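# Place bench graduated cylinder upright in cart's top tray

## Task

Move the graduated cylinder that is on the shelved bench into the cart's top tray and leave it upright, with its base sitting directly on the tray floor and not on another cylinder's base. Any other cylinders must also be upright in the tray at the end. It is a failure if any graduated cylinder tips over, touches the room floor, drops more than a few centimetres or takes a hard knock (they are glass), if any bottle or jar is left toppled, or if the robot falls over or ends up tilted.

## Robot and tools

ROBOT. TidyBot++: a wheeled base (0.54 m long, 0.50 m wide, 0.38 m high, four powered casters) carrying one seven-joint arm with a two-finger gripper. The shoulder is 0.12 m ahead of the base centre and 0.68 m above the floor. Segment lengths: upper arm 0.42 m, forearm 0.31 m, hand 0.31 m. The arm starts folded, hand pointing down, reaching up to 0.08 m past the base front, elbow up to 1.15 m high. Cameras: base_camera (fixed on the base, at about [0.227, 0.004, 0.344], 644x364 px) and wrist_camera (on the hand, looking along it, fisheye, 644x476 px). A downward-pointing hand reaches at most about 0.94 m high, and only close to the base.

FRAMES. All positions in metres. Base frame: origin on the floor below the base centre, x ahead, y to the left, z up. hand_pose and hand_target are in this frame, measured at the point between the finger pads; the hand's own z axis runs out along the fingers, and the fingers close along its y axis. base_odometry uses the base frame as it stood at scene start; it counts wheel turns only, so slipping appears as travel; heading in rad, left positive, -3.142 to 3.142. base_tilt is in degrees, positive when leaning forward or right.

move. One action per call, built from base, joints, target and speeds, plus cameras and blocking.
- base: object with any of translate_m (metres, forward +, -2 to 2), strafe_m (metres, left +, -2 to 2), rotate_rad (radians, counter-clockwise seen from above +, -6.3 to 6.3). These are offsets from where the base last reported itself (or from its current spot if a non-blocking move was still running). With translate_m and strafe_m together it drives straight to the resulting point.
- joints: object of absolute targets by name. joint_1_rad to joint_7_rad in radians; gripper_pos 0 (open) to 1 (closed). Ranges: joint_2_rad -2.249 to 2.249, joint_4_rad -2.579 to 2.579, joint_6_rad -2.099 to 2.099; joints 1, 3, 5, 7 are unlimited but take the shorter way, so send steps under half a turn. Signs: joint_1_rad + turns the arm clockwise from above (opposite to heading); joint_2_rad 0 = upper arm vertical, + leans forward; joint_4_rad 0 = straight, negative bends forearm forward (joint_3_rad at 3.14); joint_6_rad negative bends hand forward; joint_7_rad + is counter-clockwise from above with the hand down, at 1.57 fingers open left/right. Done tolerance: ±0.039 for joints 1-4, ±0.095 for 5-7, ±0.03 gripper.
- target: one list of seven numbers [x, y, z, qw, qx, qy, qz], an absolute hand pose in the base frame (metres, unit quaternion). With target, joints may hold only gripper_pos.
- speeds: per-action top speeds: translate_m and strafe_m 0.05 to 0.5 m/s (state only one when both move), rotate_rad 0.1 to 1.57 rad/s.
- cameras: list of base_camera, wrist_camera or all; omitted/null/["all"] = both, [] = none.
- blocking: true or omitted returns once everything is at rest; false returns in about 0.5 s while motion continues (check with wait(0), line "earlier move").
A call with no action just reports state and images. Unknown keys make a call invalid; out-of-range values get it refused.

wait: seconds 0 to 10, optional cameras. stop: brakes all running motions; optional cameras. zoom_image: camera (base_camera or wrist_camera) and region [x0, y0, x1, y1] in pixels from the top-left, at most 504 by 504. finished_scene: scene = the current scene number; ends the scene for good.

RESULTS. "pictures" lists images in order. "move" reads done or the worst status. base_status, joint_status, hand_status: done, moving, off_target (resting away from target, maybe still pushing), contact_stop, time_out, not_followed, torque_fault, limit_stop_at_motor_heat. "joint command not followed" / "pose unreachable" with "cause:" mean a check withheld arm targets. joint_positions, hand_pose, hand_target, motor_effort (% of max, peak in brackets), on_its_own (what the robot did unasked), ARM HIT, MOTOR HOT, OVER-TEMPERATURE FAULT. If a call is refused or an unrequested stop or torque fault appears, later move, wait and finished_scene calls in that reply are skipped.

HAND TARGETS. The controller chooses joint angles itself, may swing the elbow, curve and overshoot. Results are usually within 3 cm; fix by adding (wanted - hand_pose) to your last target's x, y, z. To hold still, resend hand_target, not hand_pose. Poses low and close ahead with the hand forward, or far from the current pose, can drive the arm into the base. Unreachable poses wander up to 10 s then time_out. Held loads make the arm sag; never command a loaded joint to its current reading.

GRIPPER. Finger gap about 85 x (1 - gripper_pos) mm. At 1 the fingers squeeze 100 to 150 N and keep squeezing; done at 1 means empty, off_target means something is held. Closed fingertips sit about 20 mm beyond the hand point. Grip glass gently, lower it until hand_pose stops descending and effort changes, then open.

MOTION LIMITS. No action exceeds 15 s; base moves time out at 14 s. Base accelerates up to 0.5 m/s2 and 1.57 rad/s2; odometry drifts a few centimetres over many moves. Arm joints turn up to 1.39 rad/s (1.22 for joints 5-7). A blocked arm or base keeps pushing.

AVOID. Dropping or hitting cylinders; toppling bottles or jars. Driving or turning while the arm is caught on something above about 0.6 m, reaching far out over nearby furniture from the folded pose, or swinging a stretched arm sideways: the robot can tip. Torque faults (limits 104.5 N m joints 1-4, 51.3 N m joints 5-7) stop the arm 10 s. Long holding or stretched poses heat motors (warning at 60 °C, weak braking at 75 °C). Loose objects may occasionally get nudged. Time the robot spends counts, so move efficiently.

Each tool is called by a JSON object that holds its "name" and its "arguments".

## Session

{"name": "move", "arguments": {}}

Scene clock: 0.00 s.
base_odometry: x=+0.000 y=+0.000 heading=+0.000
base_tilt: forward=+0.1 right=-0.2
base_status: not commanded
joint_positions: joint_1_rad=+0.048 joint_2_rad=-0.376 joint_3_rad=+3.181 joint_4_rad=-2.508 joint_5_rad=-0.007 joint_6_rad=-0.908 joint_7_rad=+1.584 gripper_pos=+0.000
joint_status: not commanded
motor_effort: joint_1_rad=+1 joint_2_rad=-1 joint_3_rad=+1 joint_4_rad=+16 joint_5_rad=+1 joint_6_rad=+2 joint_7_rad=-1
hand_pose: x=+0.2626 y=-0.0078 z=+0.5964 quat_wxyz=(-0.008, +0.998, -0.038, +0.051) (m; base frame)
hand_target: x=+0.2639 y=-0.0079 z=+0.5972 quat_wxyz=(-0.008, +0.998, -0.038, +0.053) (m; base frame)
hand_status: not commanded
pictures: base_camera, wrist_camera

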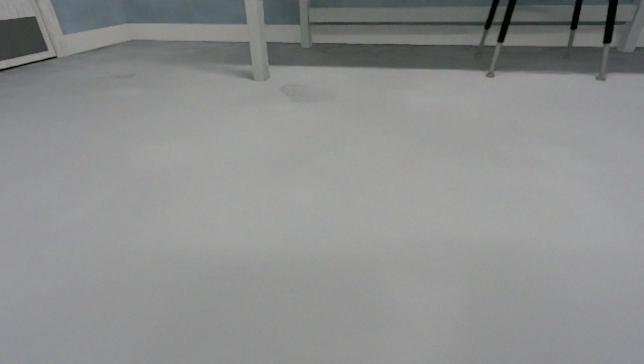

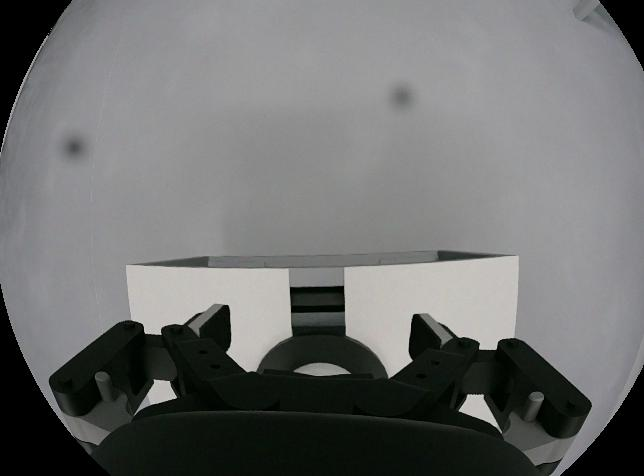

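{"name": "move", "arguments": {"joints": {"joint_1_rad": 0.0, "joint_2_rad": -0.376, "joint_3_rad": 3.14, "joint_4_rad": -1.7, "joint_5_rad": 0.0, "joint_6_rad": -0.5, "joint_7_rad": 1.57}}}

Scene clock: 14.03 s.
move: done
base_odometry: x=+0.000 y=+0.000 heading=+0.000
base_tilt: forward=+0.1 right=-0.1
base_status: not commanded
joint_positions: joint_1_rad=+0.028 joint_2_rad=-0.377 joint_3_rad=+3.155 joint_4_rad=-1.721 joint_5_rad=-0.007 joint_6_rad=-0.556 joint_7_rad=+1.584 gripper_pos=+0.000
joint_status: all done
motor_effort: joint_1_rad=+1(2) joint_2_rad=-8(9) joint_3_rad=+0(2) joint_4_rad=+22(24) joint_5_rad=+0(1) joint_6_rad=+8(9) joint_7_rad=-1(2)
hand_pose: x=+0.5650 y=-0.0175 z=+1.0428 quat_wxyz=(+0.010, +0.814, -0.014, +0.581) (m; base frame)
hand_target: x=+0.5707 y=+0.0022 z=+1.0720 quat_wxyz=(+0.000, +0.791, +0.000, +0.612) (m; base frame)
hand_status: not commanded
pictures: base_camera, wrist_camera
camera_calibration:
wrist_camera: T_world_to_cam=[[-0.0382803, -0.997532, 0.0588581, -0.0634218], [-0.350853, -0.041734, -0.9355, 1.22309], [0.935648, -0.0564617, -0.34839, -0.0278885], [0, 0, 0, 1]] pos_world=[0.452789, -0.0137957, 1.13821]

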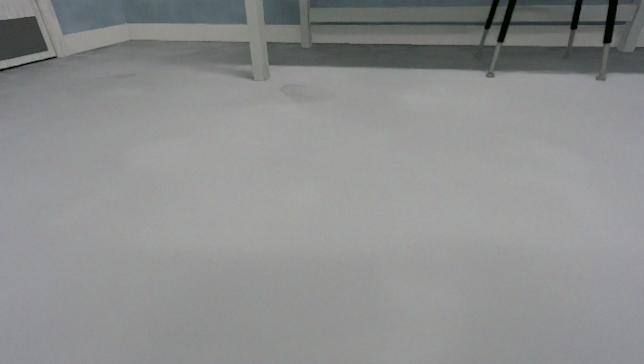

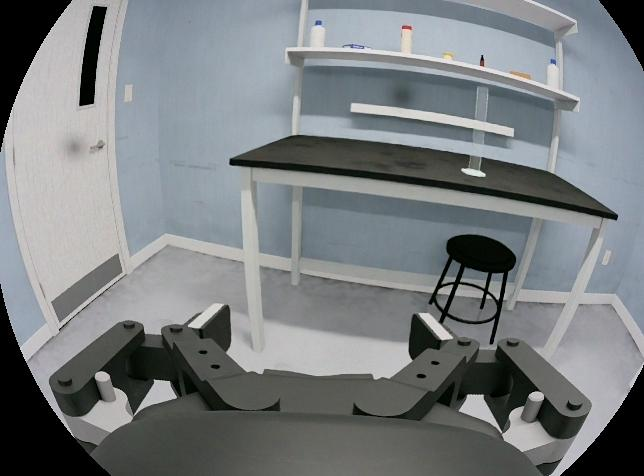

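{"name": "move", "arguments": {"joints": {"joint_1_rad": 1.57}, "cameras": ["wrist_camera"]}}

{"name": "zoom_image", "arguments": {"camera": "wrist_camera", "region": [0, 0, 500, 476]}}

{"name": "move", "arguments": {"joints": {"joint_1_rad": 3.1}, "cameras": ["wrist_camera"]}}

{"name": "move", "arguments": {"joints": {"joint_1_rad": 4.65}, "cameras": ["wrist_camera"]}}

Scene clock: 25.67 s.
move: done
base_odometry: x=+0.000 y=+0.000 heading=+0.000
base_tilt: forward=+0.1 right=-0.2
base_status: not commanded
joint_positions: joint_1_rad=+1.543 joint_2_rad=-0.377 joint_3_rad=+3.150 joint_4_rad=-1.721 joint_5_rad=-0.007 joint_6_rad=-0.552 joint_7_rad=+1.584 gripper_pos=+0.000
joint_status: all done
motor_effort: joint_1_rad=+1(2) joint_2_rad=-9(10) joint_3_rad=+1(2) joint_4_rad=+22(23) joint_5_rad=+1(1) joint_6_rad=+8(9) joint_7_rad=-1(1)
hand_pose: x=+0.1295 y=-0.4465 z=+1.0440 quat_wxyz=(+0.408, +0.582, -0.566, +0.417) (m; base frame)
hand_target: x=+0.1216 y=-0.4517 z=+1.0720 quat_wxyz=(+0.432, +0.560, -0.559, +0.433) (m; base frame)
hand_status: not commanded
pictures: wrist_camera
camera_calibration:
wrist_camera: T_world_to_cam=[[-0.997897, -0.0225399, 0.0607702, 0.0495127], [-0.0648152, 0.343715, -0.936834, 1.18999], [0.000228475, -0.938803, -0.344454, 0.0787774], [0, 0, 0, 1]] pos_world=[0.12652, -0.333946, 1.13895]

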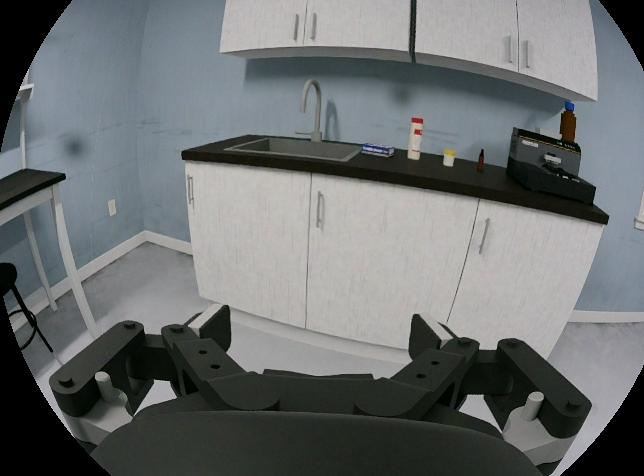

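Scaled by 1.008.

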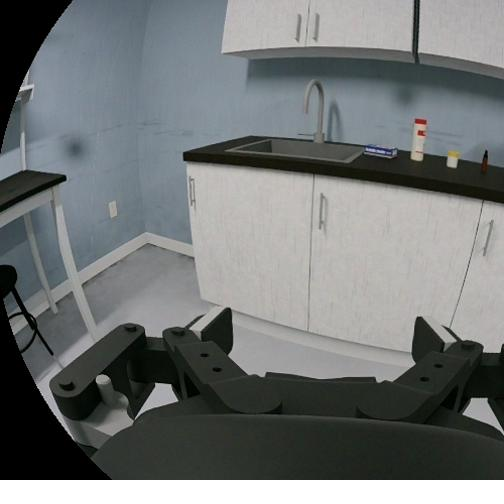

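Scene clock: 28.43 s.
move: done
base_odometry: x=+0.000 y=+0.000 heading=+0.000
base_tilt: forward=+0.1 right=-0.2
base_status: not commanded
joint_positions: joint_1_rad=+3.073 joint_2_rad=-0.377 joint_3_rad=+3.149 joint_4_rad=-1.721 joint_5_rad=-0.007 joint_6_rad=-0.552 joint_7_rad=+1.584 gripper_pos=+0.000
joint_status: all done
motor_effort: joint_1_rad=+1(2) joint_2_rad=-8(10) joint_3_rad=+1(2) joint_4_rad=+23(24) joint_5_rad=+1(1) joint_6_rad=+8(9) joint_7_rad=-1(1)
hand_pose: x=-0.3267 y=-0.0292 z=+1.0441 quat_wxyz=(+0.583, +0.028, -0.812, +0.019) (m; base frame)
hand_target: x=-0.3322 y=-0.0210 z=+1.0720 quat_wxyz=(+0.612, +0.017, -0.791, +0.013) (m; base frame)
hand_status: not commanded
pictures: wrist_camera
camera_calibration:
wrist_camera: T_world_to_cam=[[-0.0640401, 0.996076, 0.0610832, -0.0618263], [0.340414, 0.0793417, -0.936922, 1.14183], [-0.938092, -0.039207, -0.34416, 0.190097], [0, 0, 0, 1]] pos_world=[-0.214326, -0.0215577, 1.139]

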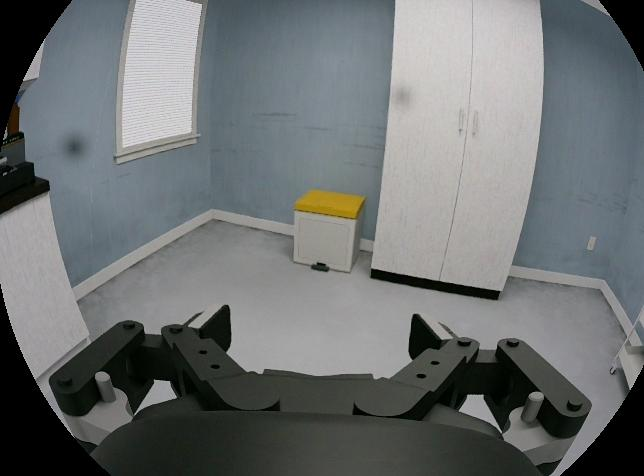

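Scene clock: 31.20 s.
move: done
base_odometry: x=+0.000 y=+0.000 heading=+0.000
base_tilt: forward=+0.1 right=-0.2
base_status: not commanded
joint_positions: joint_1_rad=+4.623 joint_2_rad=-0.377 joint_3_rad=+3.148 joint_4_rad=-1.721 joint_5_rad=-0.007 joint_6_rad=-0.552 joint_7_rad=+1.584 gripper_pos=+0.000
joint_status: all done
motor_effort: joint_1_rad=+1(3) joint_2_rad=-8(9) joint_3_rad=+1(2) joint_4_rad=+22(23) joint_5_rad=+0(1) joint_6_rad=+9(9) joint_7_rad=-1(2)
hand_pose: x=+0.0802 y=+0.4450 z=+1.0442 quat_wxyz=(+0.430, -0.548, -0.600, -0.395) (m; base frame)
hand_target: x=+0.0886 y=+0.4507 z=+1.0720 quat_wxyz=(+0.446, -0.541, -0.577, -0.419) (m; base frame)
hand_status: not commanded
pictures: wrist_camera
camera_calibration:
wrist_camera: T_world_to_cam=[[0.994478, 0.0852024, 0.0612666, -0.187914], [0.0867256, -0.338521, -0.936954, 1.17204], [-0.0590907, 0.937093, -0.344041, 0.0853599], [0, 0, 0, 1]] pos_world=[0.0902744, 0.332779, 1.13902]

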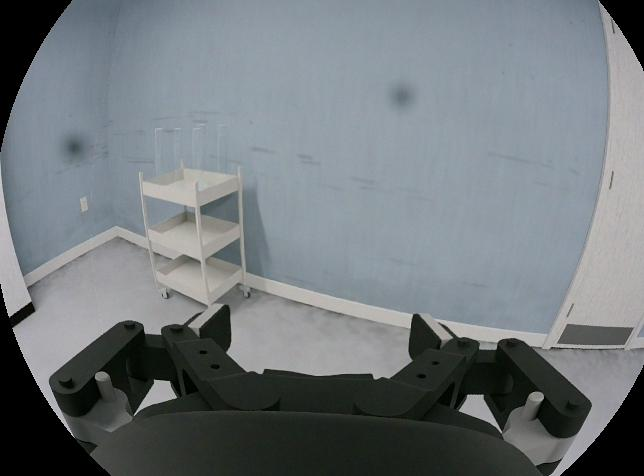

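{"name": "zoom_image", "arguments": {"camera": "wrist_camera", "region": [120, 110, 270, 310]}}

{"name": "zoom_image", "arguments": {"camera": "wrist_camera", "region": [130, 110, 260, 220]}}

Scaled by 2.520.

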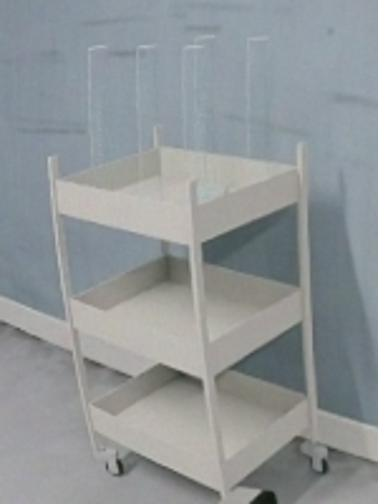

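Scaled by 3.877.

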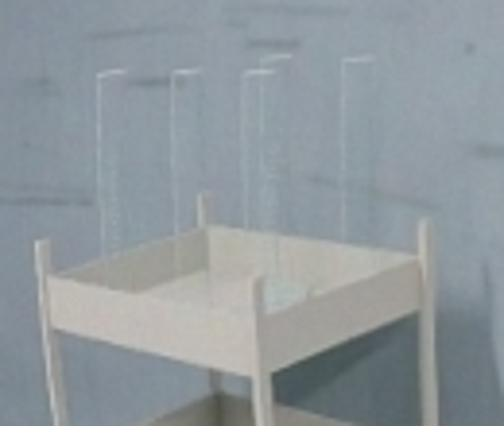

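{"name": "move", "arguments": {"joints": {"joint_1_rad": 4.25, "joint_2_rad": 0.25, "joint_3_rad": 3.14, "joint_4_rad": -0.45, "joint_5_rad": 0.0, "joint_6_rad": -1.25, "joint_7_rad": 1.57}, "cameras": ["wrist_camera"]}}

{"name": "zoom_image", "arguments": {"camera": "wrist_camera", "region": [240, 60, 440, 260]}}

Scene clock: 108.80 s.
move: done
base_odometry: x=+0.000 y=+0.000 heading=+0.000
base_tilt: forward=+0.1 right=-0.2
base_status: not commanded
joint_positions: joint_1_rad=+4.277 joint_2_rad=+0.239 joint_3_rad=+3.148 joint_4_rad=-0.473 joint_5_rad=-0.007 joint_6_rad=-1.197 joint_7_rad=+1.584 gripper_pos=+0.000
joint_status: all done
motor_effort: joint_1_rad=+1(2) joint_2_rad=-27(27) joint_3_rad=+0(2) joint_4_rad=+17(24) joint_5_rad=+1(1) joint_6_rad=+8(10) joint_7_rad=-1(2)
hand_pose: x=-0.1336 y=+0.5425 z=+1.2254 quat_wxyz=(+0.486, -0.435, -0.690, -0.313) (m; base frame)
hand_target: x=-0.1486 y=+0.5323 z=+1.2147 quat_wxyz=(+0.478, -0.435, -0.704, -0.295) (m; base frame)
hand_status: not commanded
pictures: wrist_camera
camera_calibration:
wrist_camera: T_world_to_cam=[[0.904648, 0.420765, 0.0675883, -0.196506], [0.207672, -0.296771, -0.932094, 1.38101], [-0.372134, 0.857253, -0.355855, 0.0596741], [0, 0, 0, 1]] pos_world=[-0.0868224, 0.441373, 1.32175]

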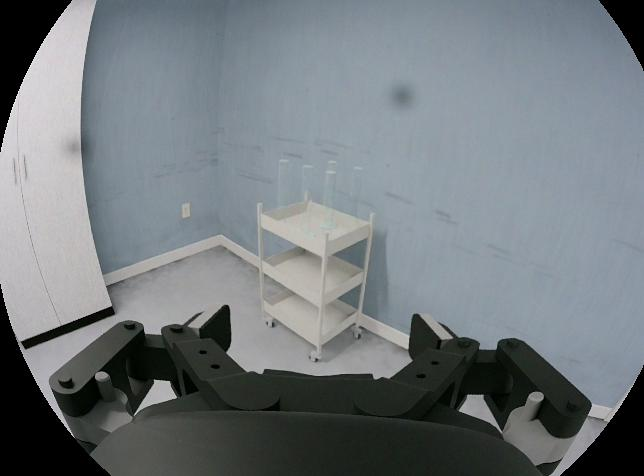

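Scaled by 2.520.

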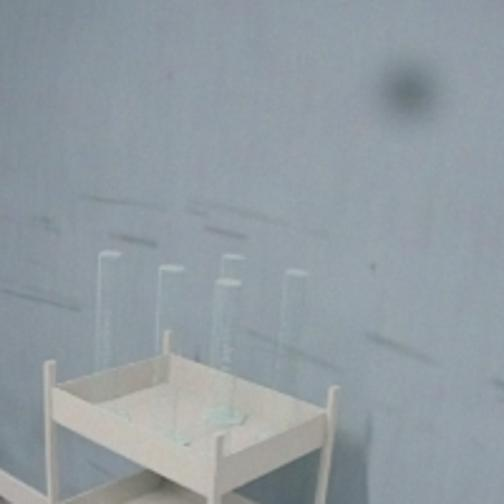

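{"name": "zoom_image", "arguments": {"camera": "wrist_camera", "region": [250, 150, 390, 250]}}

{"name": "zoom_image", "arguments": {"camera": "wrist_camera", "region": [260, 190, 380, 250]}}

Scaled by 3.600.

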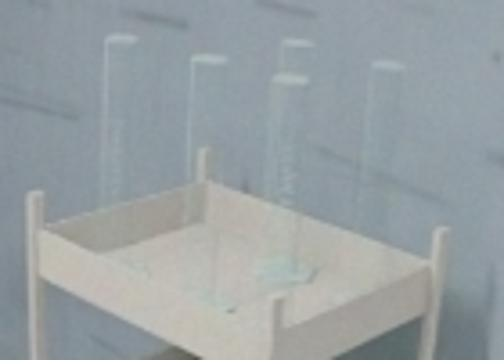

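Scaled by 4.200.

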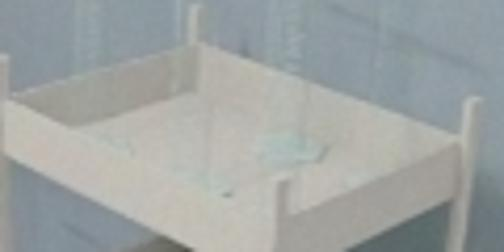

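{"name": "move", "arguments": {"base": {"translate_m": -0.5, "strafe_m": 0.75}, "joints": {"joint_1_rad": 4.35, "joint_6_rad": -1.7}, "cameras": ["wrist_camera"]}}

{"name": "zoom_image", "arguments": {"camera": "wrist_camera", "region": [160, 0, 484, 300]}}

Scene clock: 156.07 s.
move: done
base_odometry: x=-0.500 y=+0.750 heading=+0.001
base_tilt: forward=+0.0 right=-0.2
base_status: done
joint_positions: joint_1_rad=+4.334 joint_2_rad=+0.255 joint_3_rad=+3.148 joint_4_rad=-0.463 joint_5_rad=-0.007 joint_6_rad=-1.652 joint_7_rad=+1.584 gripper_pos=+0.000
joint_status: all done
motor_effort: joint_1_rad=+1(2) joint_2_rad=-25(29) joint_3_rad=+0(2) joint_4_rad=+16(18) joint_5_rad=+1(1) joint_6_rad=+6(9) joint_7_rad=-1(1)
hand_pose: x=-0.0778 y=+0.4922 z=+1.1024 quat_wxyz=(+0.311, -0.516, -0.770, -0.212) (m; base frame)
hand_target: x=-0.0661 y=+0.4826 z=+1.1004 quat_wxyz=(+0.299, -0.529, -0.767, -0.205) (m; base frame)
hand_status: not commanded
pictures: wrist_camera
camera_calibration:
wrist_camera: T_world_to_cam=[[0.915263, 0.398447, 0.0594471, -0.19666], [0.330634, -0.658647, -0.675918, 1.14514], [-0.230163, 0.638298, -0.734575, 0.616079], [0, 0, 0, 1]] pos_world=[-0.0568287, 0.439359, 1.23827]

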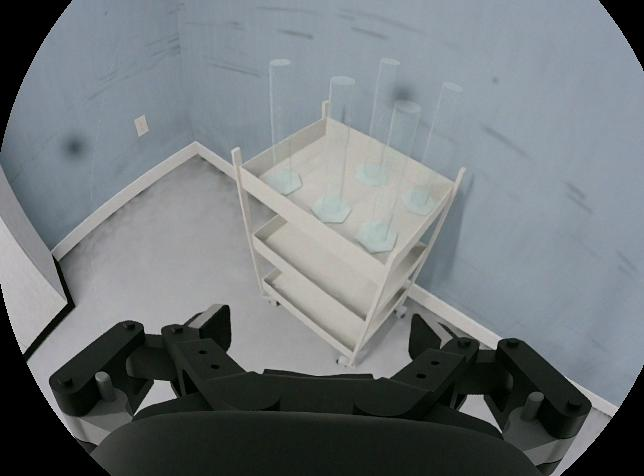

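Scaled by 1.556.

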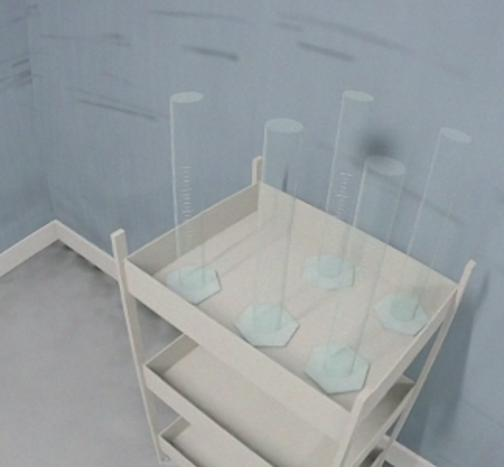

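{"name": "zoom_image", "arguments": {"camera": "wrist_camera", "region": [225, 90, 475, 290]}}

{"name": "zoom_image", "arguments": {"camera": "wrist_camera", "region": [230, 140, 350, 240]}}

{"name": "zoom_image", "arguments": {"camera": "wrist_camera", "region": [340, 150, 470, 270]}}

Scaled by 2.016.

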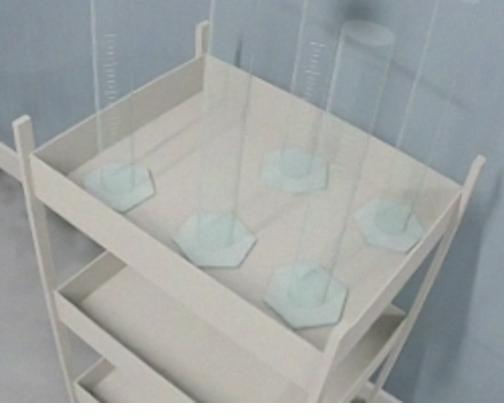

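Scaled by 4.200.

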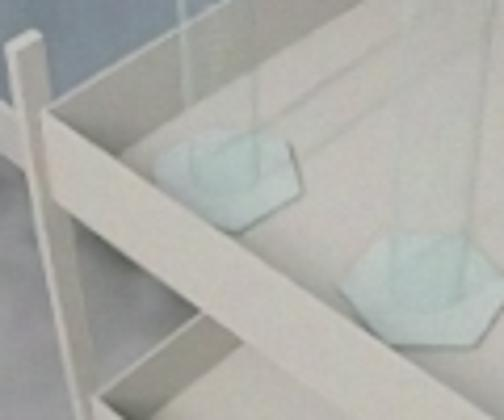

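Scaled by 3.877.

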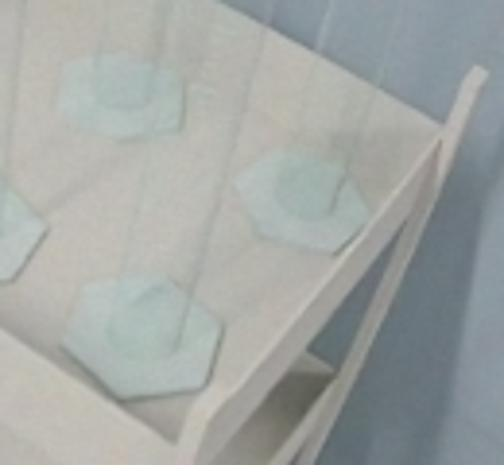

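{"name": "move", "arguments": {"base": {"translate_m": 1.25, "strafe_m": -1.25, "rotate_rad": -0.122}, "joints": {"joint_1_rad": 0.0, "joint_2_rad": -0.376, "joint_3_rad": 3.14, "joint_4_rad": -1.3, "joint_5_rad": 0.0, "joint_6_rad": -1.1, "joint_7_rad": 1.57}, "cameras": ["wrist_camera"]}}

{"name": "zoom_image", "arguments": {"camera": "wrist_camera", "region": [100, 0, 600, 320]}}

Scene clock: 303.87 s.
move: done
base_odometry: x=+0.751 y=-0.500 heading=-0.122
base_tilt: forward=+0.1 right=-0.2
base_status: done
joint_positions: joint_1_rad=+6.257 joint_2_rad=-0.367 joint_3_rad=+3.143 joint_4_rad=-1.299 joint_5_rad=-0.007 joint_6_rad=-1.151 joint_7_rad=+1.584 gripper_pos=+0.000
joint_status: all done
motor_effort: joint_1_rad=+1(5) joint_2_rad=-5(30) joint_3_rad=+1(3) joint_4_rad=+19(20) joint_5_rad=+0(2) joint_6_rad=+8(9) joint_7_rad=-1(2)
hand_pose: x=+0.4915 y=+0.0122 z=+1.1092 quat_wxyz=(+0.007, -0.863, -0.016, -0.505) (m; base frame)
hand_target: x=+0.4952 y=+0.0022 z=+1.1263 quat_wxyz=(+0.000, -0.848, +0.000, -0.530) (m; base frame)
hand_status: not commanded
pictures: wrist_camera
camera_calibration:
wrist_camera: T_world_to_cam=[[0.042348, -0.997118, 0.0629417, -0.0846965], [-0.511058, -0.0757514, -0.856202, 1.25182], [0.858502, 0.00409158, -0.512794, 0.285196], [0, 0, 0, 1]] pos_world=[0.398497, 0.00920758, 1.22339]

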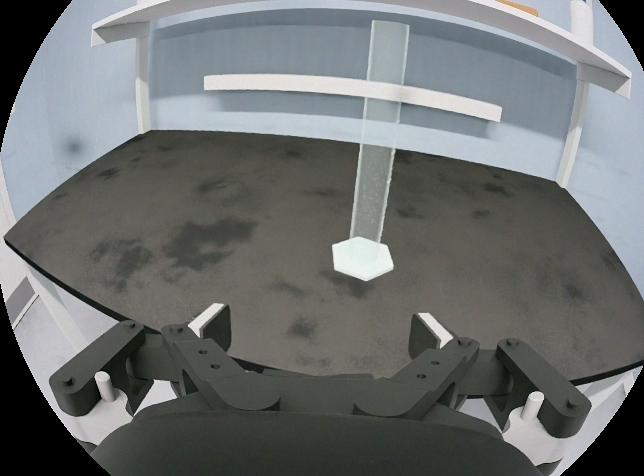

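Scaled by 1.008.

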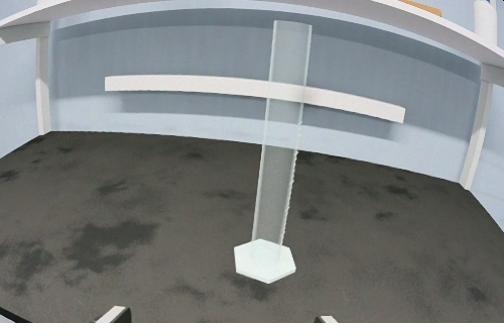

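{"name": "move", "arguments": {"base": {"translate_m": -0.017, "strafe_m": 0.08, "rotate_rad": -0.138}, "joints": {"joint_1_rad": 0.026, "joint_2_rad": -0.142, "joint_3_rad": 3.14, "joint_4_rad": -1.65, "joint_5_rad": 0.0, "joint_6_rad": -0.03, "joint_7_rad": 1.56}, "cameras": ["wrist_camera"]}}

Scene clock: 415.30 s.
move: done
base_odometry: x=+0.743 y=-0.418 heading=-0.261
base_tilt: forward=+0.1 right=-0.2
base_status: done
joint_positions: joint_1_rad=+6.282 joint_2_rad=-0.141 joint_3_rad=+3.142 joint_4_rad=-1.654 joint_5_rad=-0.007 joint_6_rad=-0.086 joint_7_rad=+1.584 gripper_pos=+0.000
joint_status: all done
motor_effort: joint_1_rad=+1(2) joint_2_rad=-17(20) joint_3_rad=+1(3) joint_4_rad=+23(25) joint_5_rad=+0(2) joint_6_rad=+9(10) joint_7_rad=-1(2)
hand_pose: x=+0.6849 y=+0.0021 z=+1.1076 quat_wxyz=(-0.002, -0.717, -0.003, -0.697) (m; base frame)
hand_target: x=+0.6842 y=-0.0124 z=+1.1283 quat_wxyz=(-0.005, -0.695, +0.012, -0.719) (m; base frame)
hand_status: not commanded
pictures: wrist_camera
camera_calibration:
wrist_camera: T_world_to_cam=[[-0.018613, -0.997986, 0.0606382, -0.0585156], [-0.0557674, -0.059518, -0.996668, 1.19222], [0.99827, -0.0219326, -0.0545472, -0.48487], [0, 0, 0, 1]] pos_world=[0.549429, 0.00192642, 1.16535]

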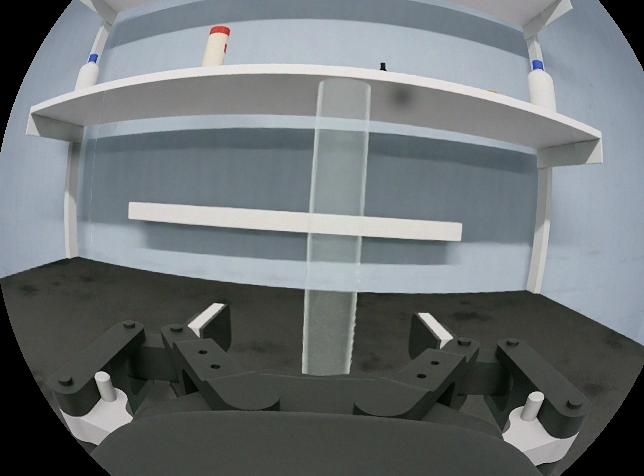

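{"name": "move", "arguments": {"base": {"translate_m": 0.132, "strafe_m": -0.004}, "speeds": {"translate_m": 0.12}, "cameras": ["wrist_camera"]}}

Scene clock: 471.57 s.
move: done
base_odometry: x=+0.870 y=-0.456 heading=-0.260
base_tilt: forward=+0.1 right=-0.2
base_status: done
joint_positions: joint_1_rad=+6.283 joint_2_rad=-0.139 joint_3_rad=+3.142 joint_4_rad=-1.654 joint_5_rad=-0.007 joint_6_rad=-0.081 joint_7_rad=+1.584 gripper_pos=+0.000
joint_status: not commanded
motor_effort: joint_1_rad=+1(1) joint_2_rad=-18(20) joint_3_rad=+1(2) joint_4_rad=+23(24) joint_5_rad=+0(1) joint_6_rad=+9(10) joint_7_rad=-1(1)
hand_pose: x=+0.6857 y=+0.0017 z=+1.1079 quat_wxyz=(-0.002, -0.716, -0.003, -0.698) (m; base frame)
hand_target: x=+0.6842 y=-0.0124 z=+1.1283 quat_wxyz=(-0.005, -0.695, +0.012, -0.719) (m; base frame)
hand_status: not commanded
pictures: wrist_camera
camera_calibration:
wrist_camera: T_world_to_cam=[[-0.0195249, -0.997972, 0.0605803, -0.0582377], [-0.0529716, -0.0594742, -0.996823, 1.1908], [0.998405, -0.0226719, -0.051703, -0.488952], [0, 0, 0, 1]] pos_world=[0.550113, 0.00161703, 1.16527]

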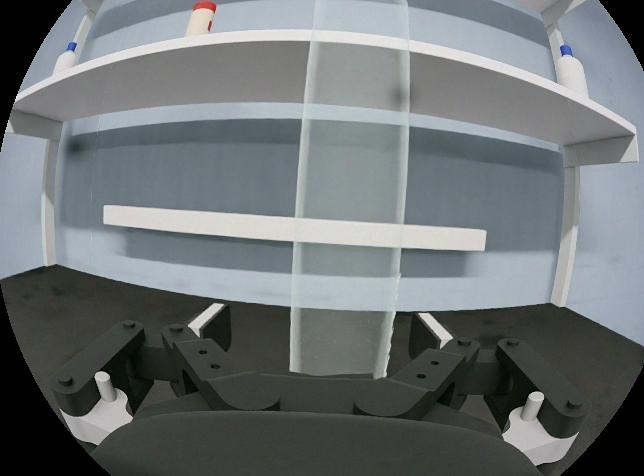

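{"name": "move", "arguments": {"base": {"strafe_m": -0.0085}, "speeds": {"strafe_m": 0.05}, "cameras": ["wrist_camera"]}}

Scene clock: 503.63 s.
move: done
base_odometry: x=+0.868 y=-0.464 heading=-0.260
base_tilt: forward=+0.1 right=-0.1
base_status: done
joint_positions: joint_1_rad=+6.286 joint_2_rad=-0.139 joint_3_rad=+3.142 joint_4_rad=-1.654 joint_5_rad=-0.007 joint_6_rad=-0.081 joint_7_rad=+1.584 gripper_pos=+0.000
joint_status: not commanded
motor_effort: joint_1_rad=+0(2) joint_2_rad=-17(20) joint_3_rad=+0(3) joint_4_rad=+24(24) joint_5_rad=+0(1) joint_6_rad=+8(10) joint_7_rad=-1(1)
hand_pose: x=+0.6858 y=-0.0005 z=+1.1080 quat_wxyz=(-0.003, -0.716, -0.001, -0.698) (m; base frame)
hand_target: x=+0.6842 y=-0.0124 z=+1.1283 quat_wxyz=(-0.005, -0.695, +0.012, -0.719) (m; base frame)
hand_status: not commanded
pictures: wrist_camera
camera_calibration:
wrist_camera: T_world_to_cam=[[-0.0235038, -0.997888, 0.0605619, -0.0577437], [-0.0529037, -0.0592523, -0.99684, 1.19074], [0.998323, -0.0266335, -0.0513993, -0.489286], [0, 0, 0, 1]] pos_world=[0.550102, -0.0000992537, 1.16532]

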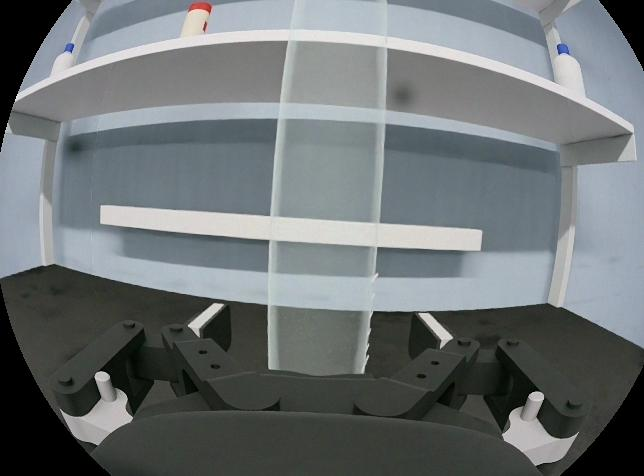

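{"name": "move", "arguments": {"joints": {"gripper_pos": 0.6}, "cameras": ["wrist_camera"]}}

Scene clock: 514.83 s.
move: off_target
base_odometry: x=+0.868 y=-0.464 heading=-0.260
base_tilt: forward=+0.1 right=-0.2
base_status: not commanded
joint_positions: joint_1_rad=+6.287 joint_2_rad=-0.139 joint_3_rad=+3.142 joint_4_rad=-1.655 joint_5_rad=-0.007 joint_6_rad=-0.081 joint_7_rad=+1.584 gripper_pos=+0.551
joint_status: gripper_pos off_target (ended at +0.551, target +0.600)
motor_effort: joint_1_rad=+1(1) joint_2_rad=-17(19) joint_3_rad=+1(1) joint_4_rad=+23(25) joint_5_rad=+0(1) joint_6_rad=+8(10) joint_7_rad=-1(1)
hand_pose: x=+0.6858 y=-0.0006 z=+1.1079 quat_wxyz=(-0.003, -0.716, -0.001, -0.698) (m; base frame)
hand_target: x=+0.6842 y=-0.0124 z=+1.1283 quat_wxyz=(-0.005, -0.695, +0.012, -0.719) (m; base frame)
hand_status: not commanded
pictures: wrist_camera
camera_calibration:
wrist_camera: T_world_to_cam=[[-0.0236187, -0.997885, 0.060563, -0.0577284], [-0.0529651, -0.0592458, -0.996837, 1.1907], [0.998317, -0.0267517, -0.0514538, -0.489229], [0, 0, 0, 1]] pos_world=[0.550108, -0.0001501, 1.16526]

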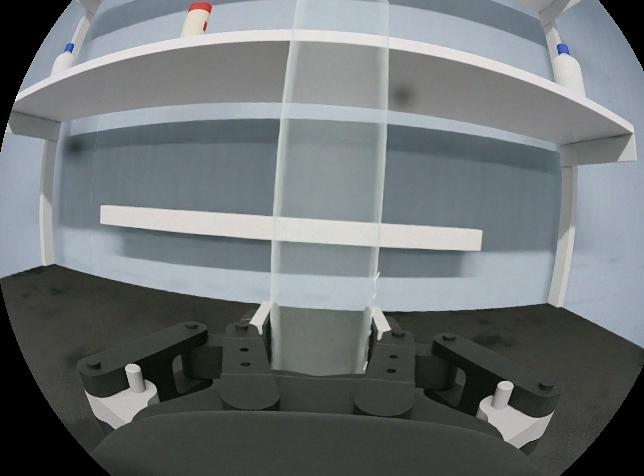

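{"name": "move", "arguments": {"joints": {"joint_2_rad": -0.135, "joint_4_rad": -1.466, "joint_6_rad": -0.295, "gripper_pos": 0.66}, "cameras": ["wrist_camera"]}}

Scene clock: 533.17 s.
move: off_target
base_odometry: x=+0.868 y=-0.464 heading=-0.260
base_tilt: forward=+0.1 right=-0.2
base_status: not commanded
joint_positions: joint_1_rad=+6.287 joint_2_rad=-0.130 joint_3_rad=+3.142 joint_4_rad=-1.499 joint_5_rad=-0.007 joint_6_rad=-0.257 joint_7_rad=+1.584 gripper_pos=+0.551
joint_status: gripper_pos off_target (ended at +0.551, target +0.660); the others done
motor_effort: joint_1_rad=+0(1) joint_2_rad=-20(22) joint_3_rad=+1(2) joint_4_rad=+25(27) joint_5_rad=+1(1) joint_6_rad=+11(12) joint_7_rad=-1(2)
hand_pose: x=+0.6834 y=-0.0002 z=+1.1443 quat_wxyz=(-0.003, -0.727, -0.002, -0.687) (m; base frame)
hand_target: x=+0.6784 y=-0.0122 z=+1.1562 quat_wxyz=(-0.005, -0.726, +0.013, -0.687) (m; base frame)
hand_status: not commanded
pictures: wrist_camera
camera_calibration:
wrist_camera: T_world_to_cam=[[-0.0205239, -0.997909, 0.0612888, -0.0625479], [-0.0835313, -0.0593758, -0.994735, 1.24536], [0.996294, -0.0255354, -0.082138, -0.448531], [0, 0, 0, 1]] pos_world=[0.549612, 0.0000739545, 1.2058]

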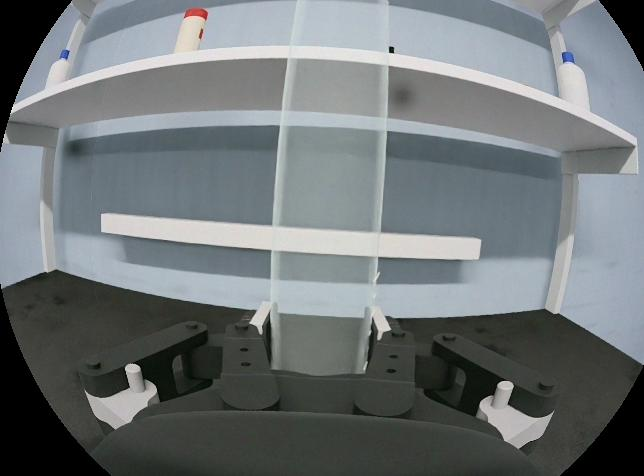

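{"name": "move", "arguments": {"base": {"translate_m": -1.557, "strafe_m": 0.53}, "speeds": {"translate_m": 0.4}, "cameras": ["wrist_camera"]}}

Scene clock: 649.43 s.
move: done
base_odometry: x=-0.500 y=+0.449 heading=-0.260
base_tilt: forward=+0.1 right=-0.2
base_status: done
joint_positions: joint_1_rad=+6.287 joint_2_rad=-0.126 joint_3_rad=+3.142 joint_4_rad=-1.499 joint_5_rad=-0.007 joint_6_rad=-0.263 joint_7_rad=+1.584 gripper_pos=+0.551
joint_status: not commanded
motor_effort: joint_1_rad=+1(2) joint_2_rad=-20(24) joint_3_rad=+0(2) joint_4_rad=+25(27) joint_5_rad=+0(1) joint_6_rad=+11(12) joint_7_rad=-1(1)
hand_pose: x=+0.6851 y=-0.0007 z=+1.1409 quat_wxyz=(-0.003, -0.730, -0.001, -0.684) (m; base frame)
hand_target: x=+0.6784 y=-0.0122 z=+1.1562 quat_wxyz=(-0.005, -0.726, +0.013, -0.687) (m; base frame)
hand_status: not commanded
pictures: wrist_camera
camera_calibration:
wrist_camera: T_world_to_cam=[[-0.020793, -0.997894, 0.061444, -0.0627568], [-0.0919425, -0.0592883, -0.993998, 1.24704], [0.995547, -0.0263175, -0.0905161, -0.440373], [0, 0, 0, 1]] pos_world=[0.551763, -0.000278982, 1.20355]

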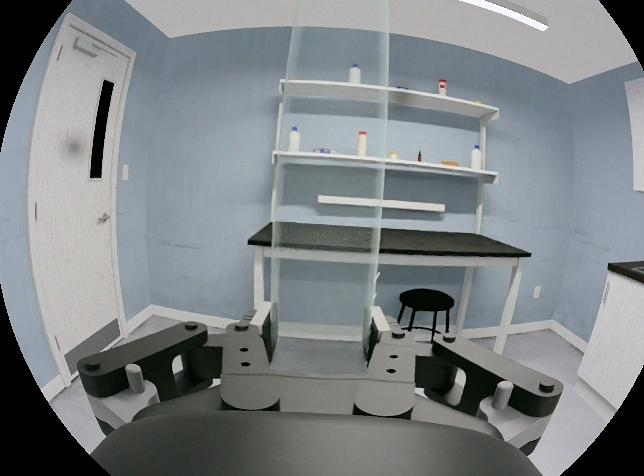

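{"name": "move", "arguments": {"base": {"translate_m": -1.278, "strafe_m": 0.603, "rotate_rad": 0.36}, "speeds": {"translate_m": 0.35, "rotate_rad": 0.3}, "joints": {"joint_2_rad": -0.1, "joint_4_rad": -1.21, "joint_6_rad": -0.47}, "cameras": ["wrist_camera"]}}

Scene clock: 694.63 s.
move: time_out
base_odometry: x=-1.578 y=+1.358 heading=+0.105
base_tilt: forward=+0.1 right=-0.1
base_status: translate_m time_out (by the wheels' count: -1.275 of -1.278); strafe_m time_out (by the wheels' count: +0.602 of +0.603); rotate_rad time_out (by the wheels' count: +0.365 of +0.360)
joint_positions: joint_1_rad=+6.300 joint_2_rad=-0.098 joint_3_rad=+3.137 joint_4_rad=-1.239 joint_5_rad=-0.007 joint_6_rad=-0.439 joint_7_rad=+1.584 gripper_pos=+0.551
joint_status: all done
motor_effort: joint_1_rad=+0(5) joint_2_rad=-19(25) joint_3_rad=-1(7) joint_4_rad=+24(27) joint_5_rad=+1(1) joint_6_rad=+10(12) joint_7_rad=-1(2)
hand_pose: x=+0.6746 y=-0.0046 z=+1.2292 quat_wxyz=(-0.006, -0.710, +0.001, -0.704) (m; base frame)
hand_target: x=+0.6697 y=-0.0120 z=+1.2374 quat_wxyz=(-0.005, -0.710, +0.012, -0.704) (m; base frame)
hand_status: not commanded
pictures: wrist_camera
camera_calibration:
wrist_camera: T_world_to_cam=[[-0.0313785, -0.997614, 0.0615023, -0.0652583], [-0.0358256, -0.0603704, -0.997533, 1.30014], [0.998865, -0.0335044, -0.0338457, -0.494007], [0, 0, 0, 1]] pos_world=[0.537977, -0.00316412, 1.28422]

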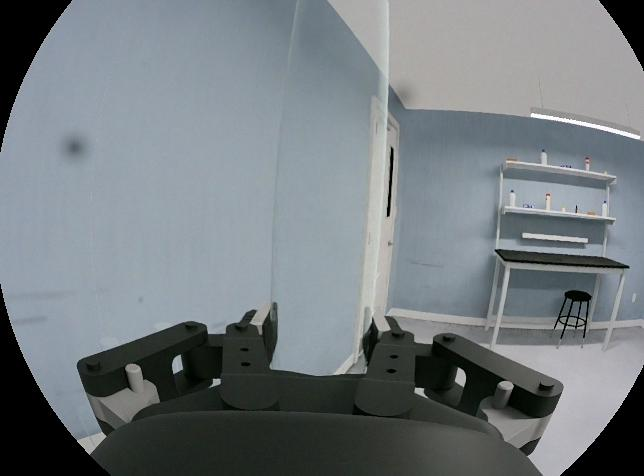

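{"name": "move", "arguments": {"base": {"translate_m": -0.157, "strafe_m": 0.437}, "speeds": {"strafe_m": 0.3}, "cameras": []}}

{"name": "move", "arguments": {"joints": {"joint_2_rad": -0.098, "joint_4_rad": -1.65, "joint_6_rad": 0.0}, "cameras": ["wrist_camera"]}}

Scene clock: 715.73 s.
move: time_out
base_odometry: x=-1.749 y=+1.713 heading=+0.079
base_tilt: forward=+0.1 right=-0.2
base_status: translate_m time_out (by the wheels' count: -0.133 of -0.157); strafe_m time_out (by the wheels' count: +0.370 of +0.437)
joint_positions: joint_1_rad=+6.298 joint_2_rad=-0.095 joint_3_rad=+3.136 joint_4_rad=-1.235 joint_5_rad=-0.007 joint_6_rad=-0.447 joint_7_rad=+1.584 gripper_pos=+0.551
joint_status: not commanded
motor_effort: joint_1_rad=+1(11) joint_2_rad=-19(27) joint_3_rad=+1(13) joint_4_rad=+24(28) joint_5_rad=+0(3) joint_6_rad=+10(14) joint_7_rad=-1(1)
hand_pose: x=+0.6761 y=-0.0027 z=+1.2266 quat_wxyz=(-0.005, -0.713, +0.000, -0.701) (m; base frame)
hand_target: x=+0.6697 y=-0.0120 z=+1.2374 quat_wxyz=(-0.005, -0.710, +0.012, -0.704) (m; base frame)
hand_status: not commanded
pictures: none
No camera images: "cameras" was empty.

not run: a stop that you did not command came earlier in this reply.

{"name": "move", "arguments": {}}

Scene clock: 722.83 s.
base_odometry: x=-1.749 y=+1.713 heading=+0.079
base_tilt: forward=+0.1 right=-0.2
base_status: translate_m time_out (by the wheels' count: -0.133 of -0.157); strafe_m time_out (by the wheels' count: +0.370 of +0.437)
joint_positions: joint_1_rad=+6.298 joint_2_rad=-0.095 joint_3_rad=+3.136 joint_4_rad=-1.235 joint_5_rad=-0.007 joint_6_rad=-0.447 joint_7_rad=+1.584 gripper_pos=+0.551
joint_status: not commanded
motor_effort: joint_1_rad=+1(11) joint_2_rad=-19(27) joint_3_rad=+0(13) joint_4_rad=+25(28) joint_5_rad=+1(3) joint_6_rad=+11(14) joint_7_rad=-1(1)
hand_pose: x=+0.6761 y=-0.0027 z=+1.2266 quat_wxyz=(-0.005, -0.713, +0.000, -0.701) (m; base frame)
hand_target: x=+0.6697 y=-0.0120 z=+1.2374 quat_wxyz=(-0.005, -0.710, +0.012, -0.704) (m; base frame)
hand_status: not commanded
pictures: base_camera, wrist_camera
camera_calibration:
wrist_camera: T_world_to_cam=[[-0.0275923, -0.997703, 0.0618669, -0.0662081], [-0.0444024, -0.0606061, -0.997174, 1.30305], [0.998633, -0.0302614, -0.0426281, -0.484605], [0, 0, 0, 1]] pos_world=[0.539974, -0.00174801, 1.28281]

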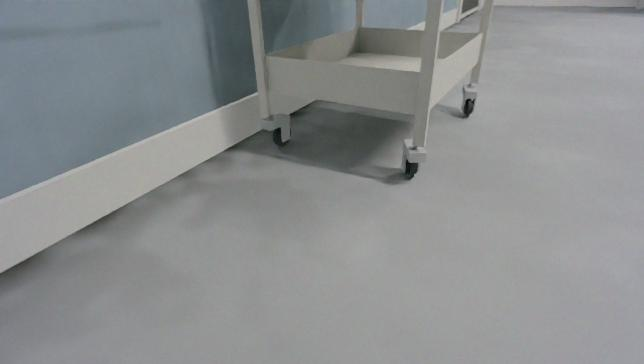

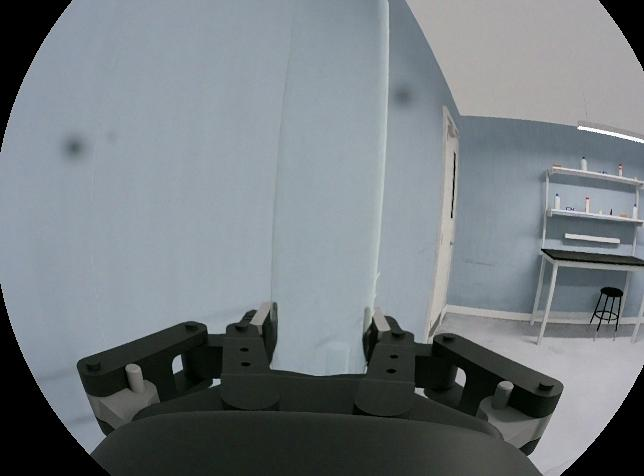

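{"name": "move", "arguments": {"base": {"translate_m": 0.2, "strafe_m": 0.03, "rotate_rad": -0.1}, "speeds": {"translate_m": 0.15, "rotate_rad": 0.15}}}

Scene clock: 804.57 s.
move: done
base_odometry: x=-1.552 y=+1.758 heading=-0.022
base_tilt: forward=+0.1 right=-0.2
base_status: done
joint_positions: joint_1_rad=+6.299 joint_2_rad=-0.086 joint_3_rad=+3.138 joint_4_rad=-1.235 joint_5_rad=-0.007 joint_6_rad=-0.447 joint_7_rad=+1.584 gripper_pos=+0.551
joint_status: not commanded
motor_effort: joint_1_rad=+0(2) joint_2_rad=-20(24) joint_3_rad=+1(4) joint_4_rad=+25(25) joint_5_rad=+0(1) joint_6_rad=+11(12) joint_7_rad=-1(2)
hand_pose: x=+0.6809 y=-0.0040 z=+1.2217 quat_wxyz=(-0.006, -0.716, +0.000, -0.698) (m; base frame)
hand_target: x=+0.6697 y=-0.0120 z=+1.2374 quat_wxyz=(-0.005, -0.710, +0.012, -0.704) (m; base frame)
hand_status: not commanded
pictures: base_camera, wrist_camera
camera_calibration:
wrist_camera: T_world_to_cam=[[-0.0290649, -0.997664, 0.0618208, -0.0660012], [-0.0532814, -0.0602127, -0.996763, 1.30383], [0.998156, -0.0322647, -0.0514069, -0.478596], [0, 0, 0, 1]] pos_world=[0.545265, -0.00278145, 1.27909]

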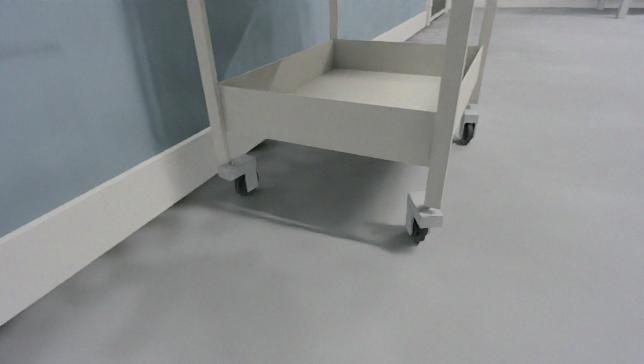

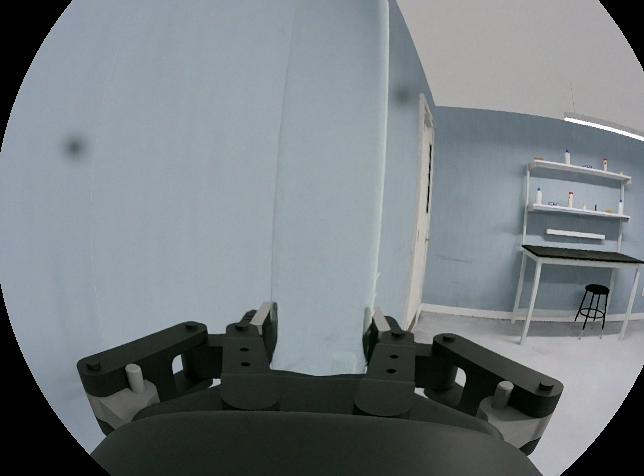

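{"name": "zoom_image", "arguments": {"camera": "base_camera", "region": [370, 0, 520, 260]}}

{"name": "zoom_image", "arguments": {"camera": "base_camera", "region": [170, 0, 320, 210]}}

Scaled by 1.938.

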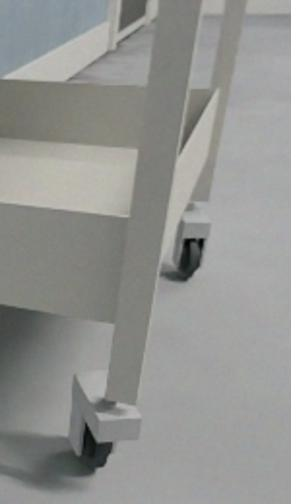

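Scaled by 2.400.

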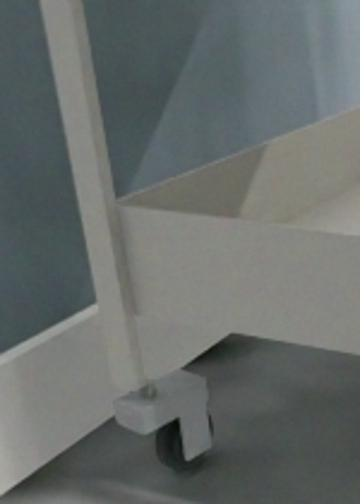

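{"name": "move", "arguments": {"base": {"translate_m": 0.165, "strafe_m": 0.044}, "speeds": {"translate_m": 0.15}}}

{"name": "zoom_image", "arguments": {"camera": "base_camera", "region": [440, 0, 640, 364]}}

{"name": "zoom_image", "arguments": {"camera": "base_camera", "region": [60, 0, 320, 300]}}

Scene clock: 887.07 s.
move: done
base_odometry: x=-1.385 y=+1.798 heading=-0.023
base_tilt: forward=+0.1 right=-0.2
base_status: done
joint_positions: joint_1_rad=+6.299 joint_2_rad=-0.085 joint_3_rad=+3.138 joint_4_rad=-1.235 joint_5_rad=-0.007 joint_6_rad=-0.447 joint_7_rad=+1.584 gripper_pos=+0.551
joint_status: not commanded
motor_effort: joint_1_rad=+0(1) joint_2_rad=-20(24) joint_3_rad=+1(2) joint_4_rad=+24(25) joint_5_rad=+0(1) joint_6_rad=+10(12) joint_7_rad=-1(1)
hand_pose: x=+0.6814 y=-0.0040 z=+1.2212 quat_wxyz=(-0.006, -0.716, +0.000, -0.698) (m; base frame)
hand_target: x=+0.6697 y=-0.0120 z=+1.2374 quat_wxyz=(-0.005, -0.710, +0.012, -0.704) (m; base frame)
hand_status: not commanded
pictures: base_camera, wrist_camera
camera_calibration:
wrist_camera: T_world_to_cam=[[-0.0290032, -0.997665, 0.0618345, -0.0660179], [-0.0542773, -0.0601974, -0.99671, 1.30392], [0.998105, -0.0322639, -0.0524046, -0.47791], [0, 0, 0, 1]] pos_world=[0.545862, -0.00279061, 1.27866]

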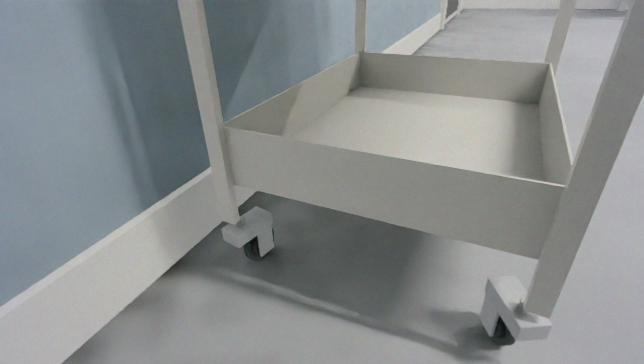

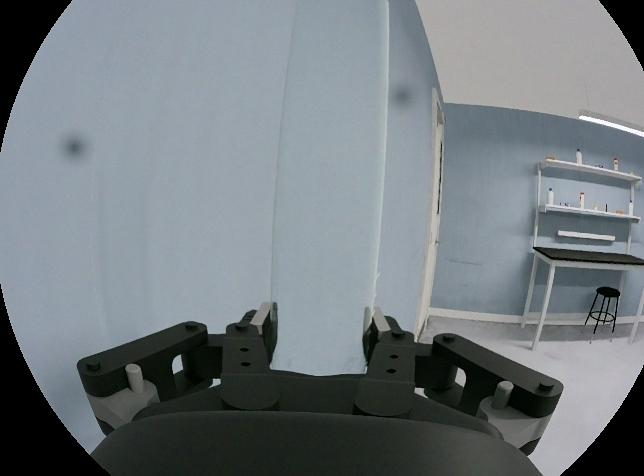

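Scaled by 1.385.

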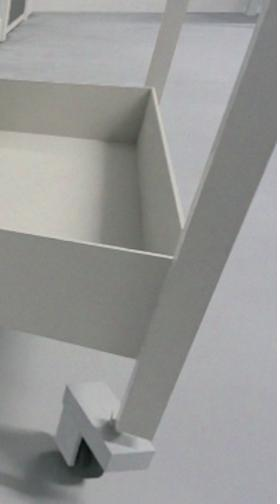

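Scaled by 1.680.

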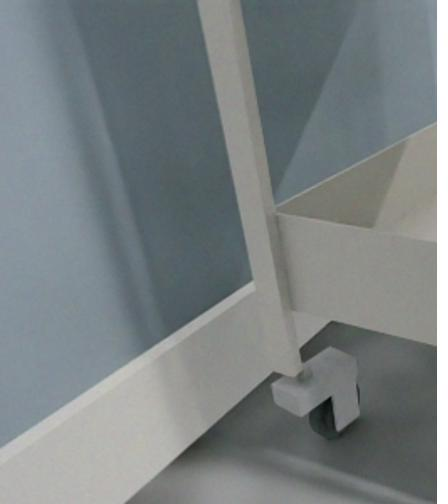

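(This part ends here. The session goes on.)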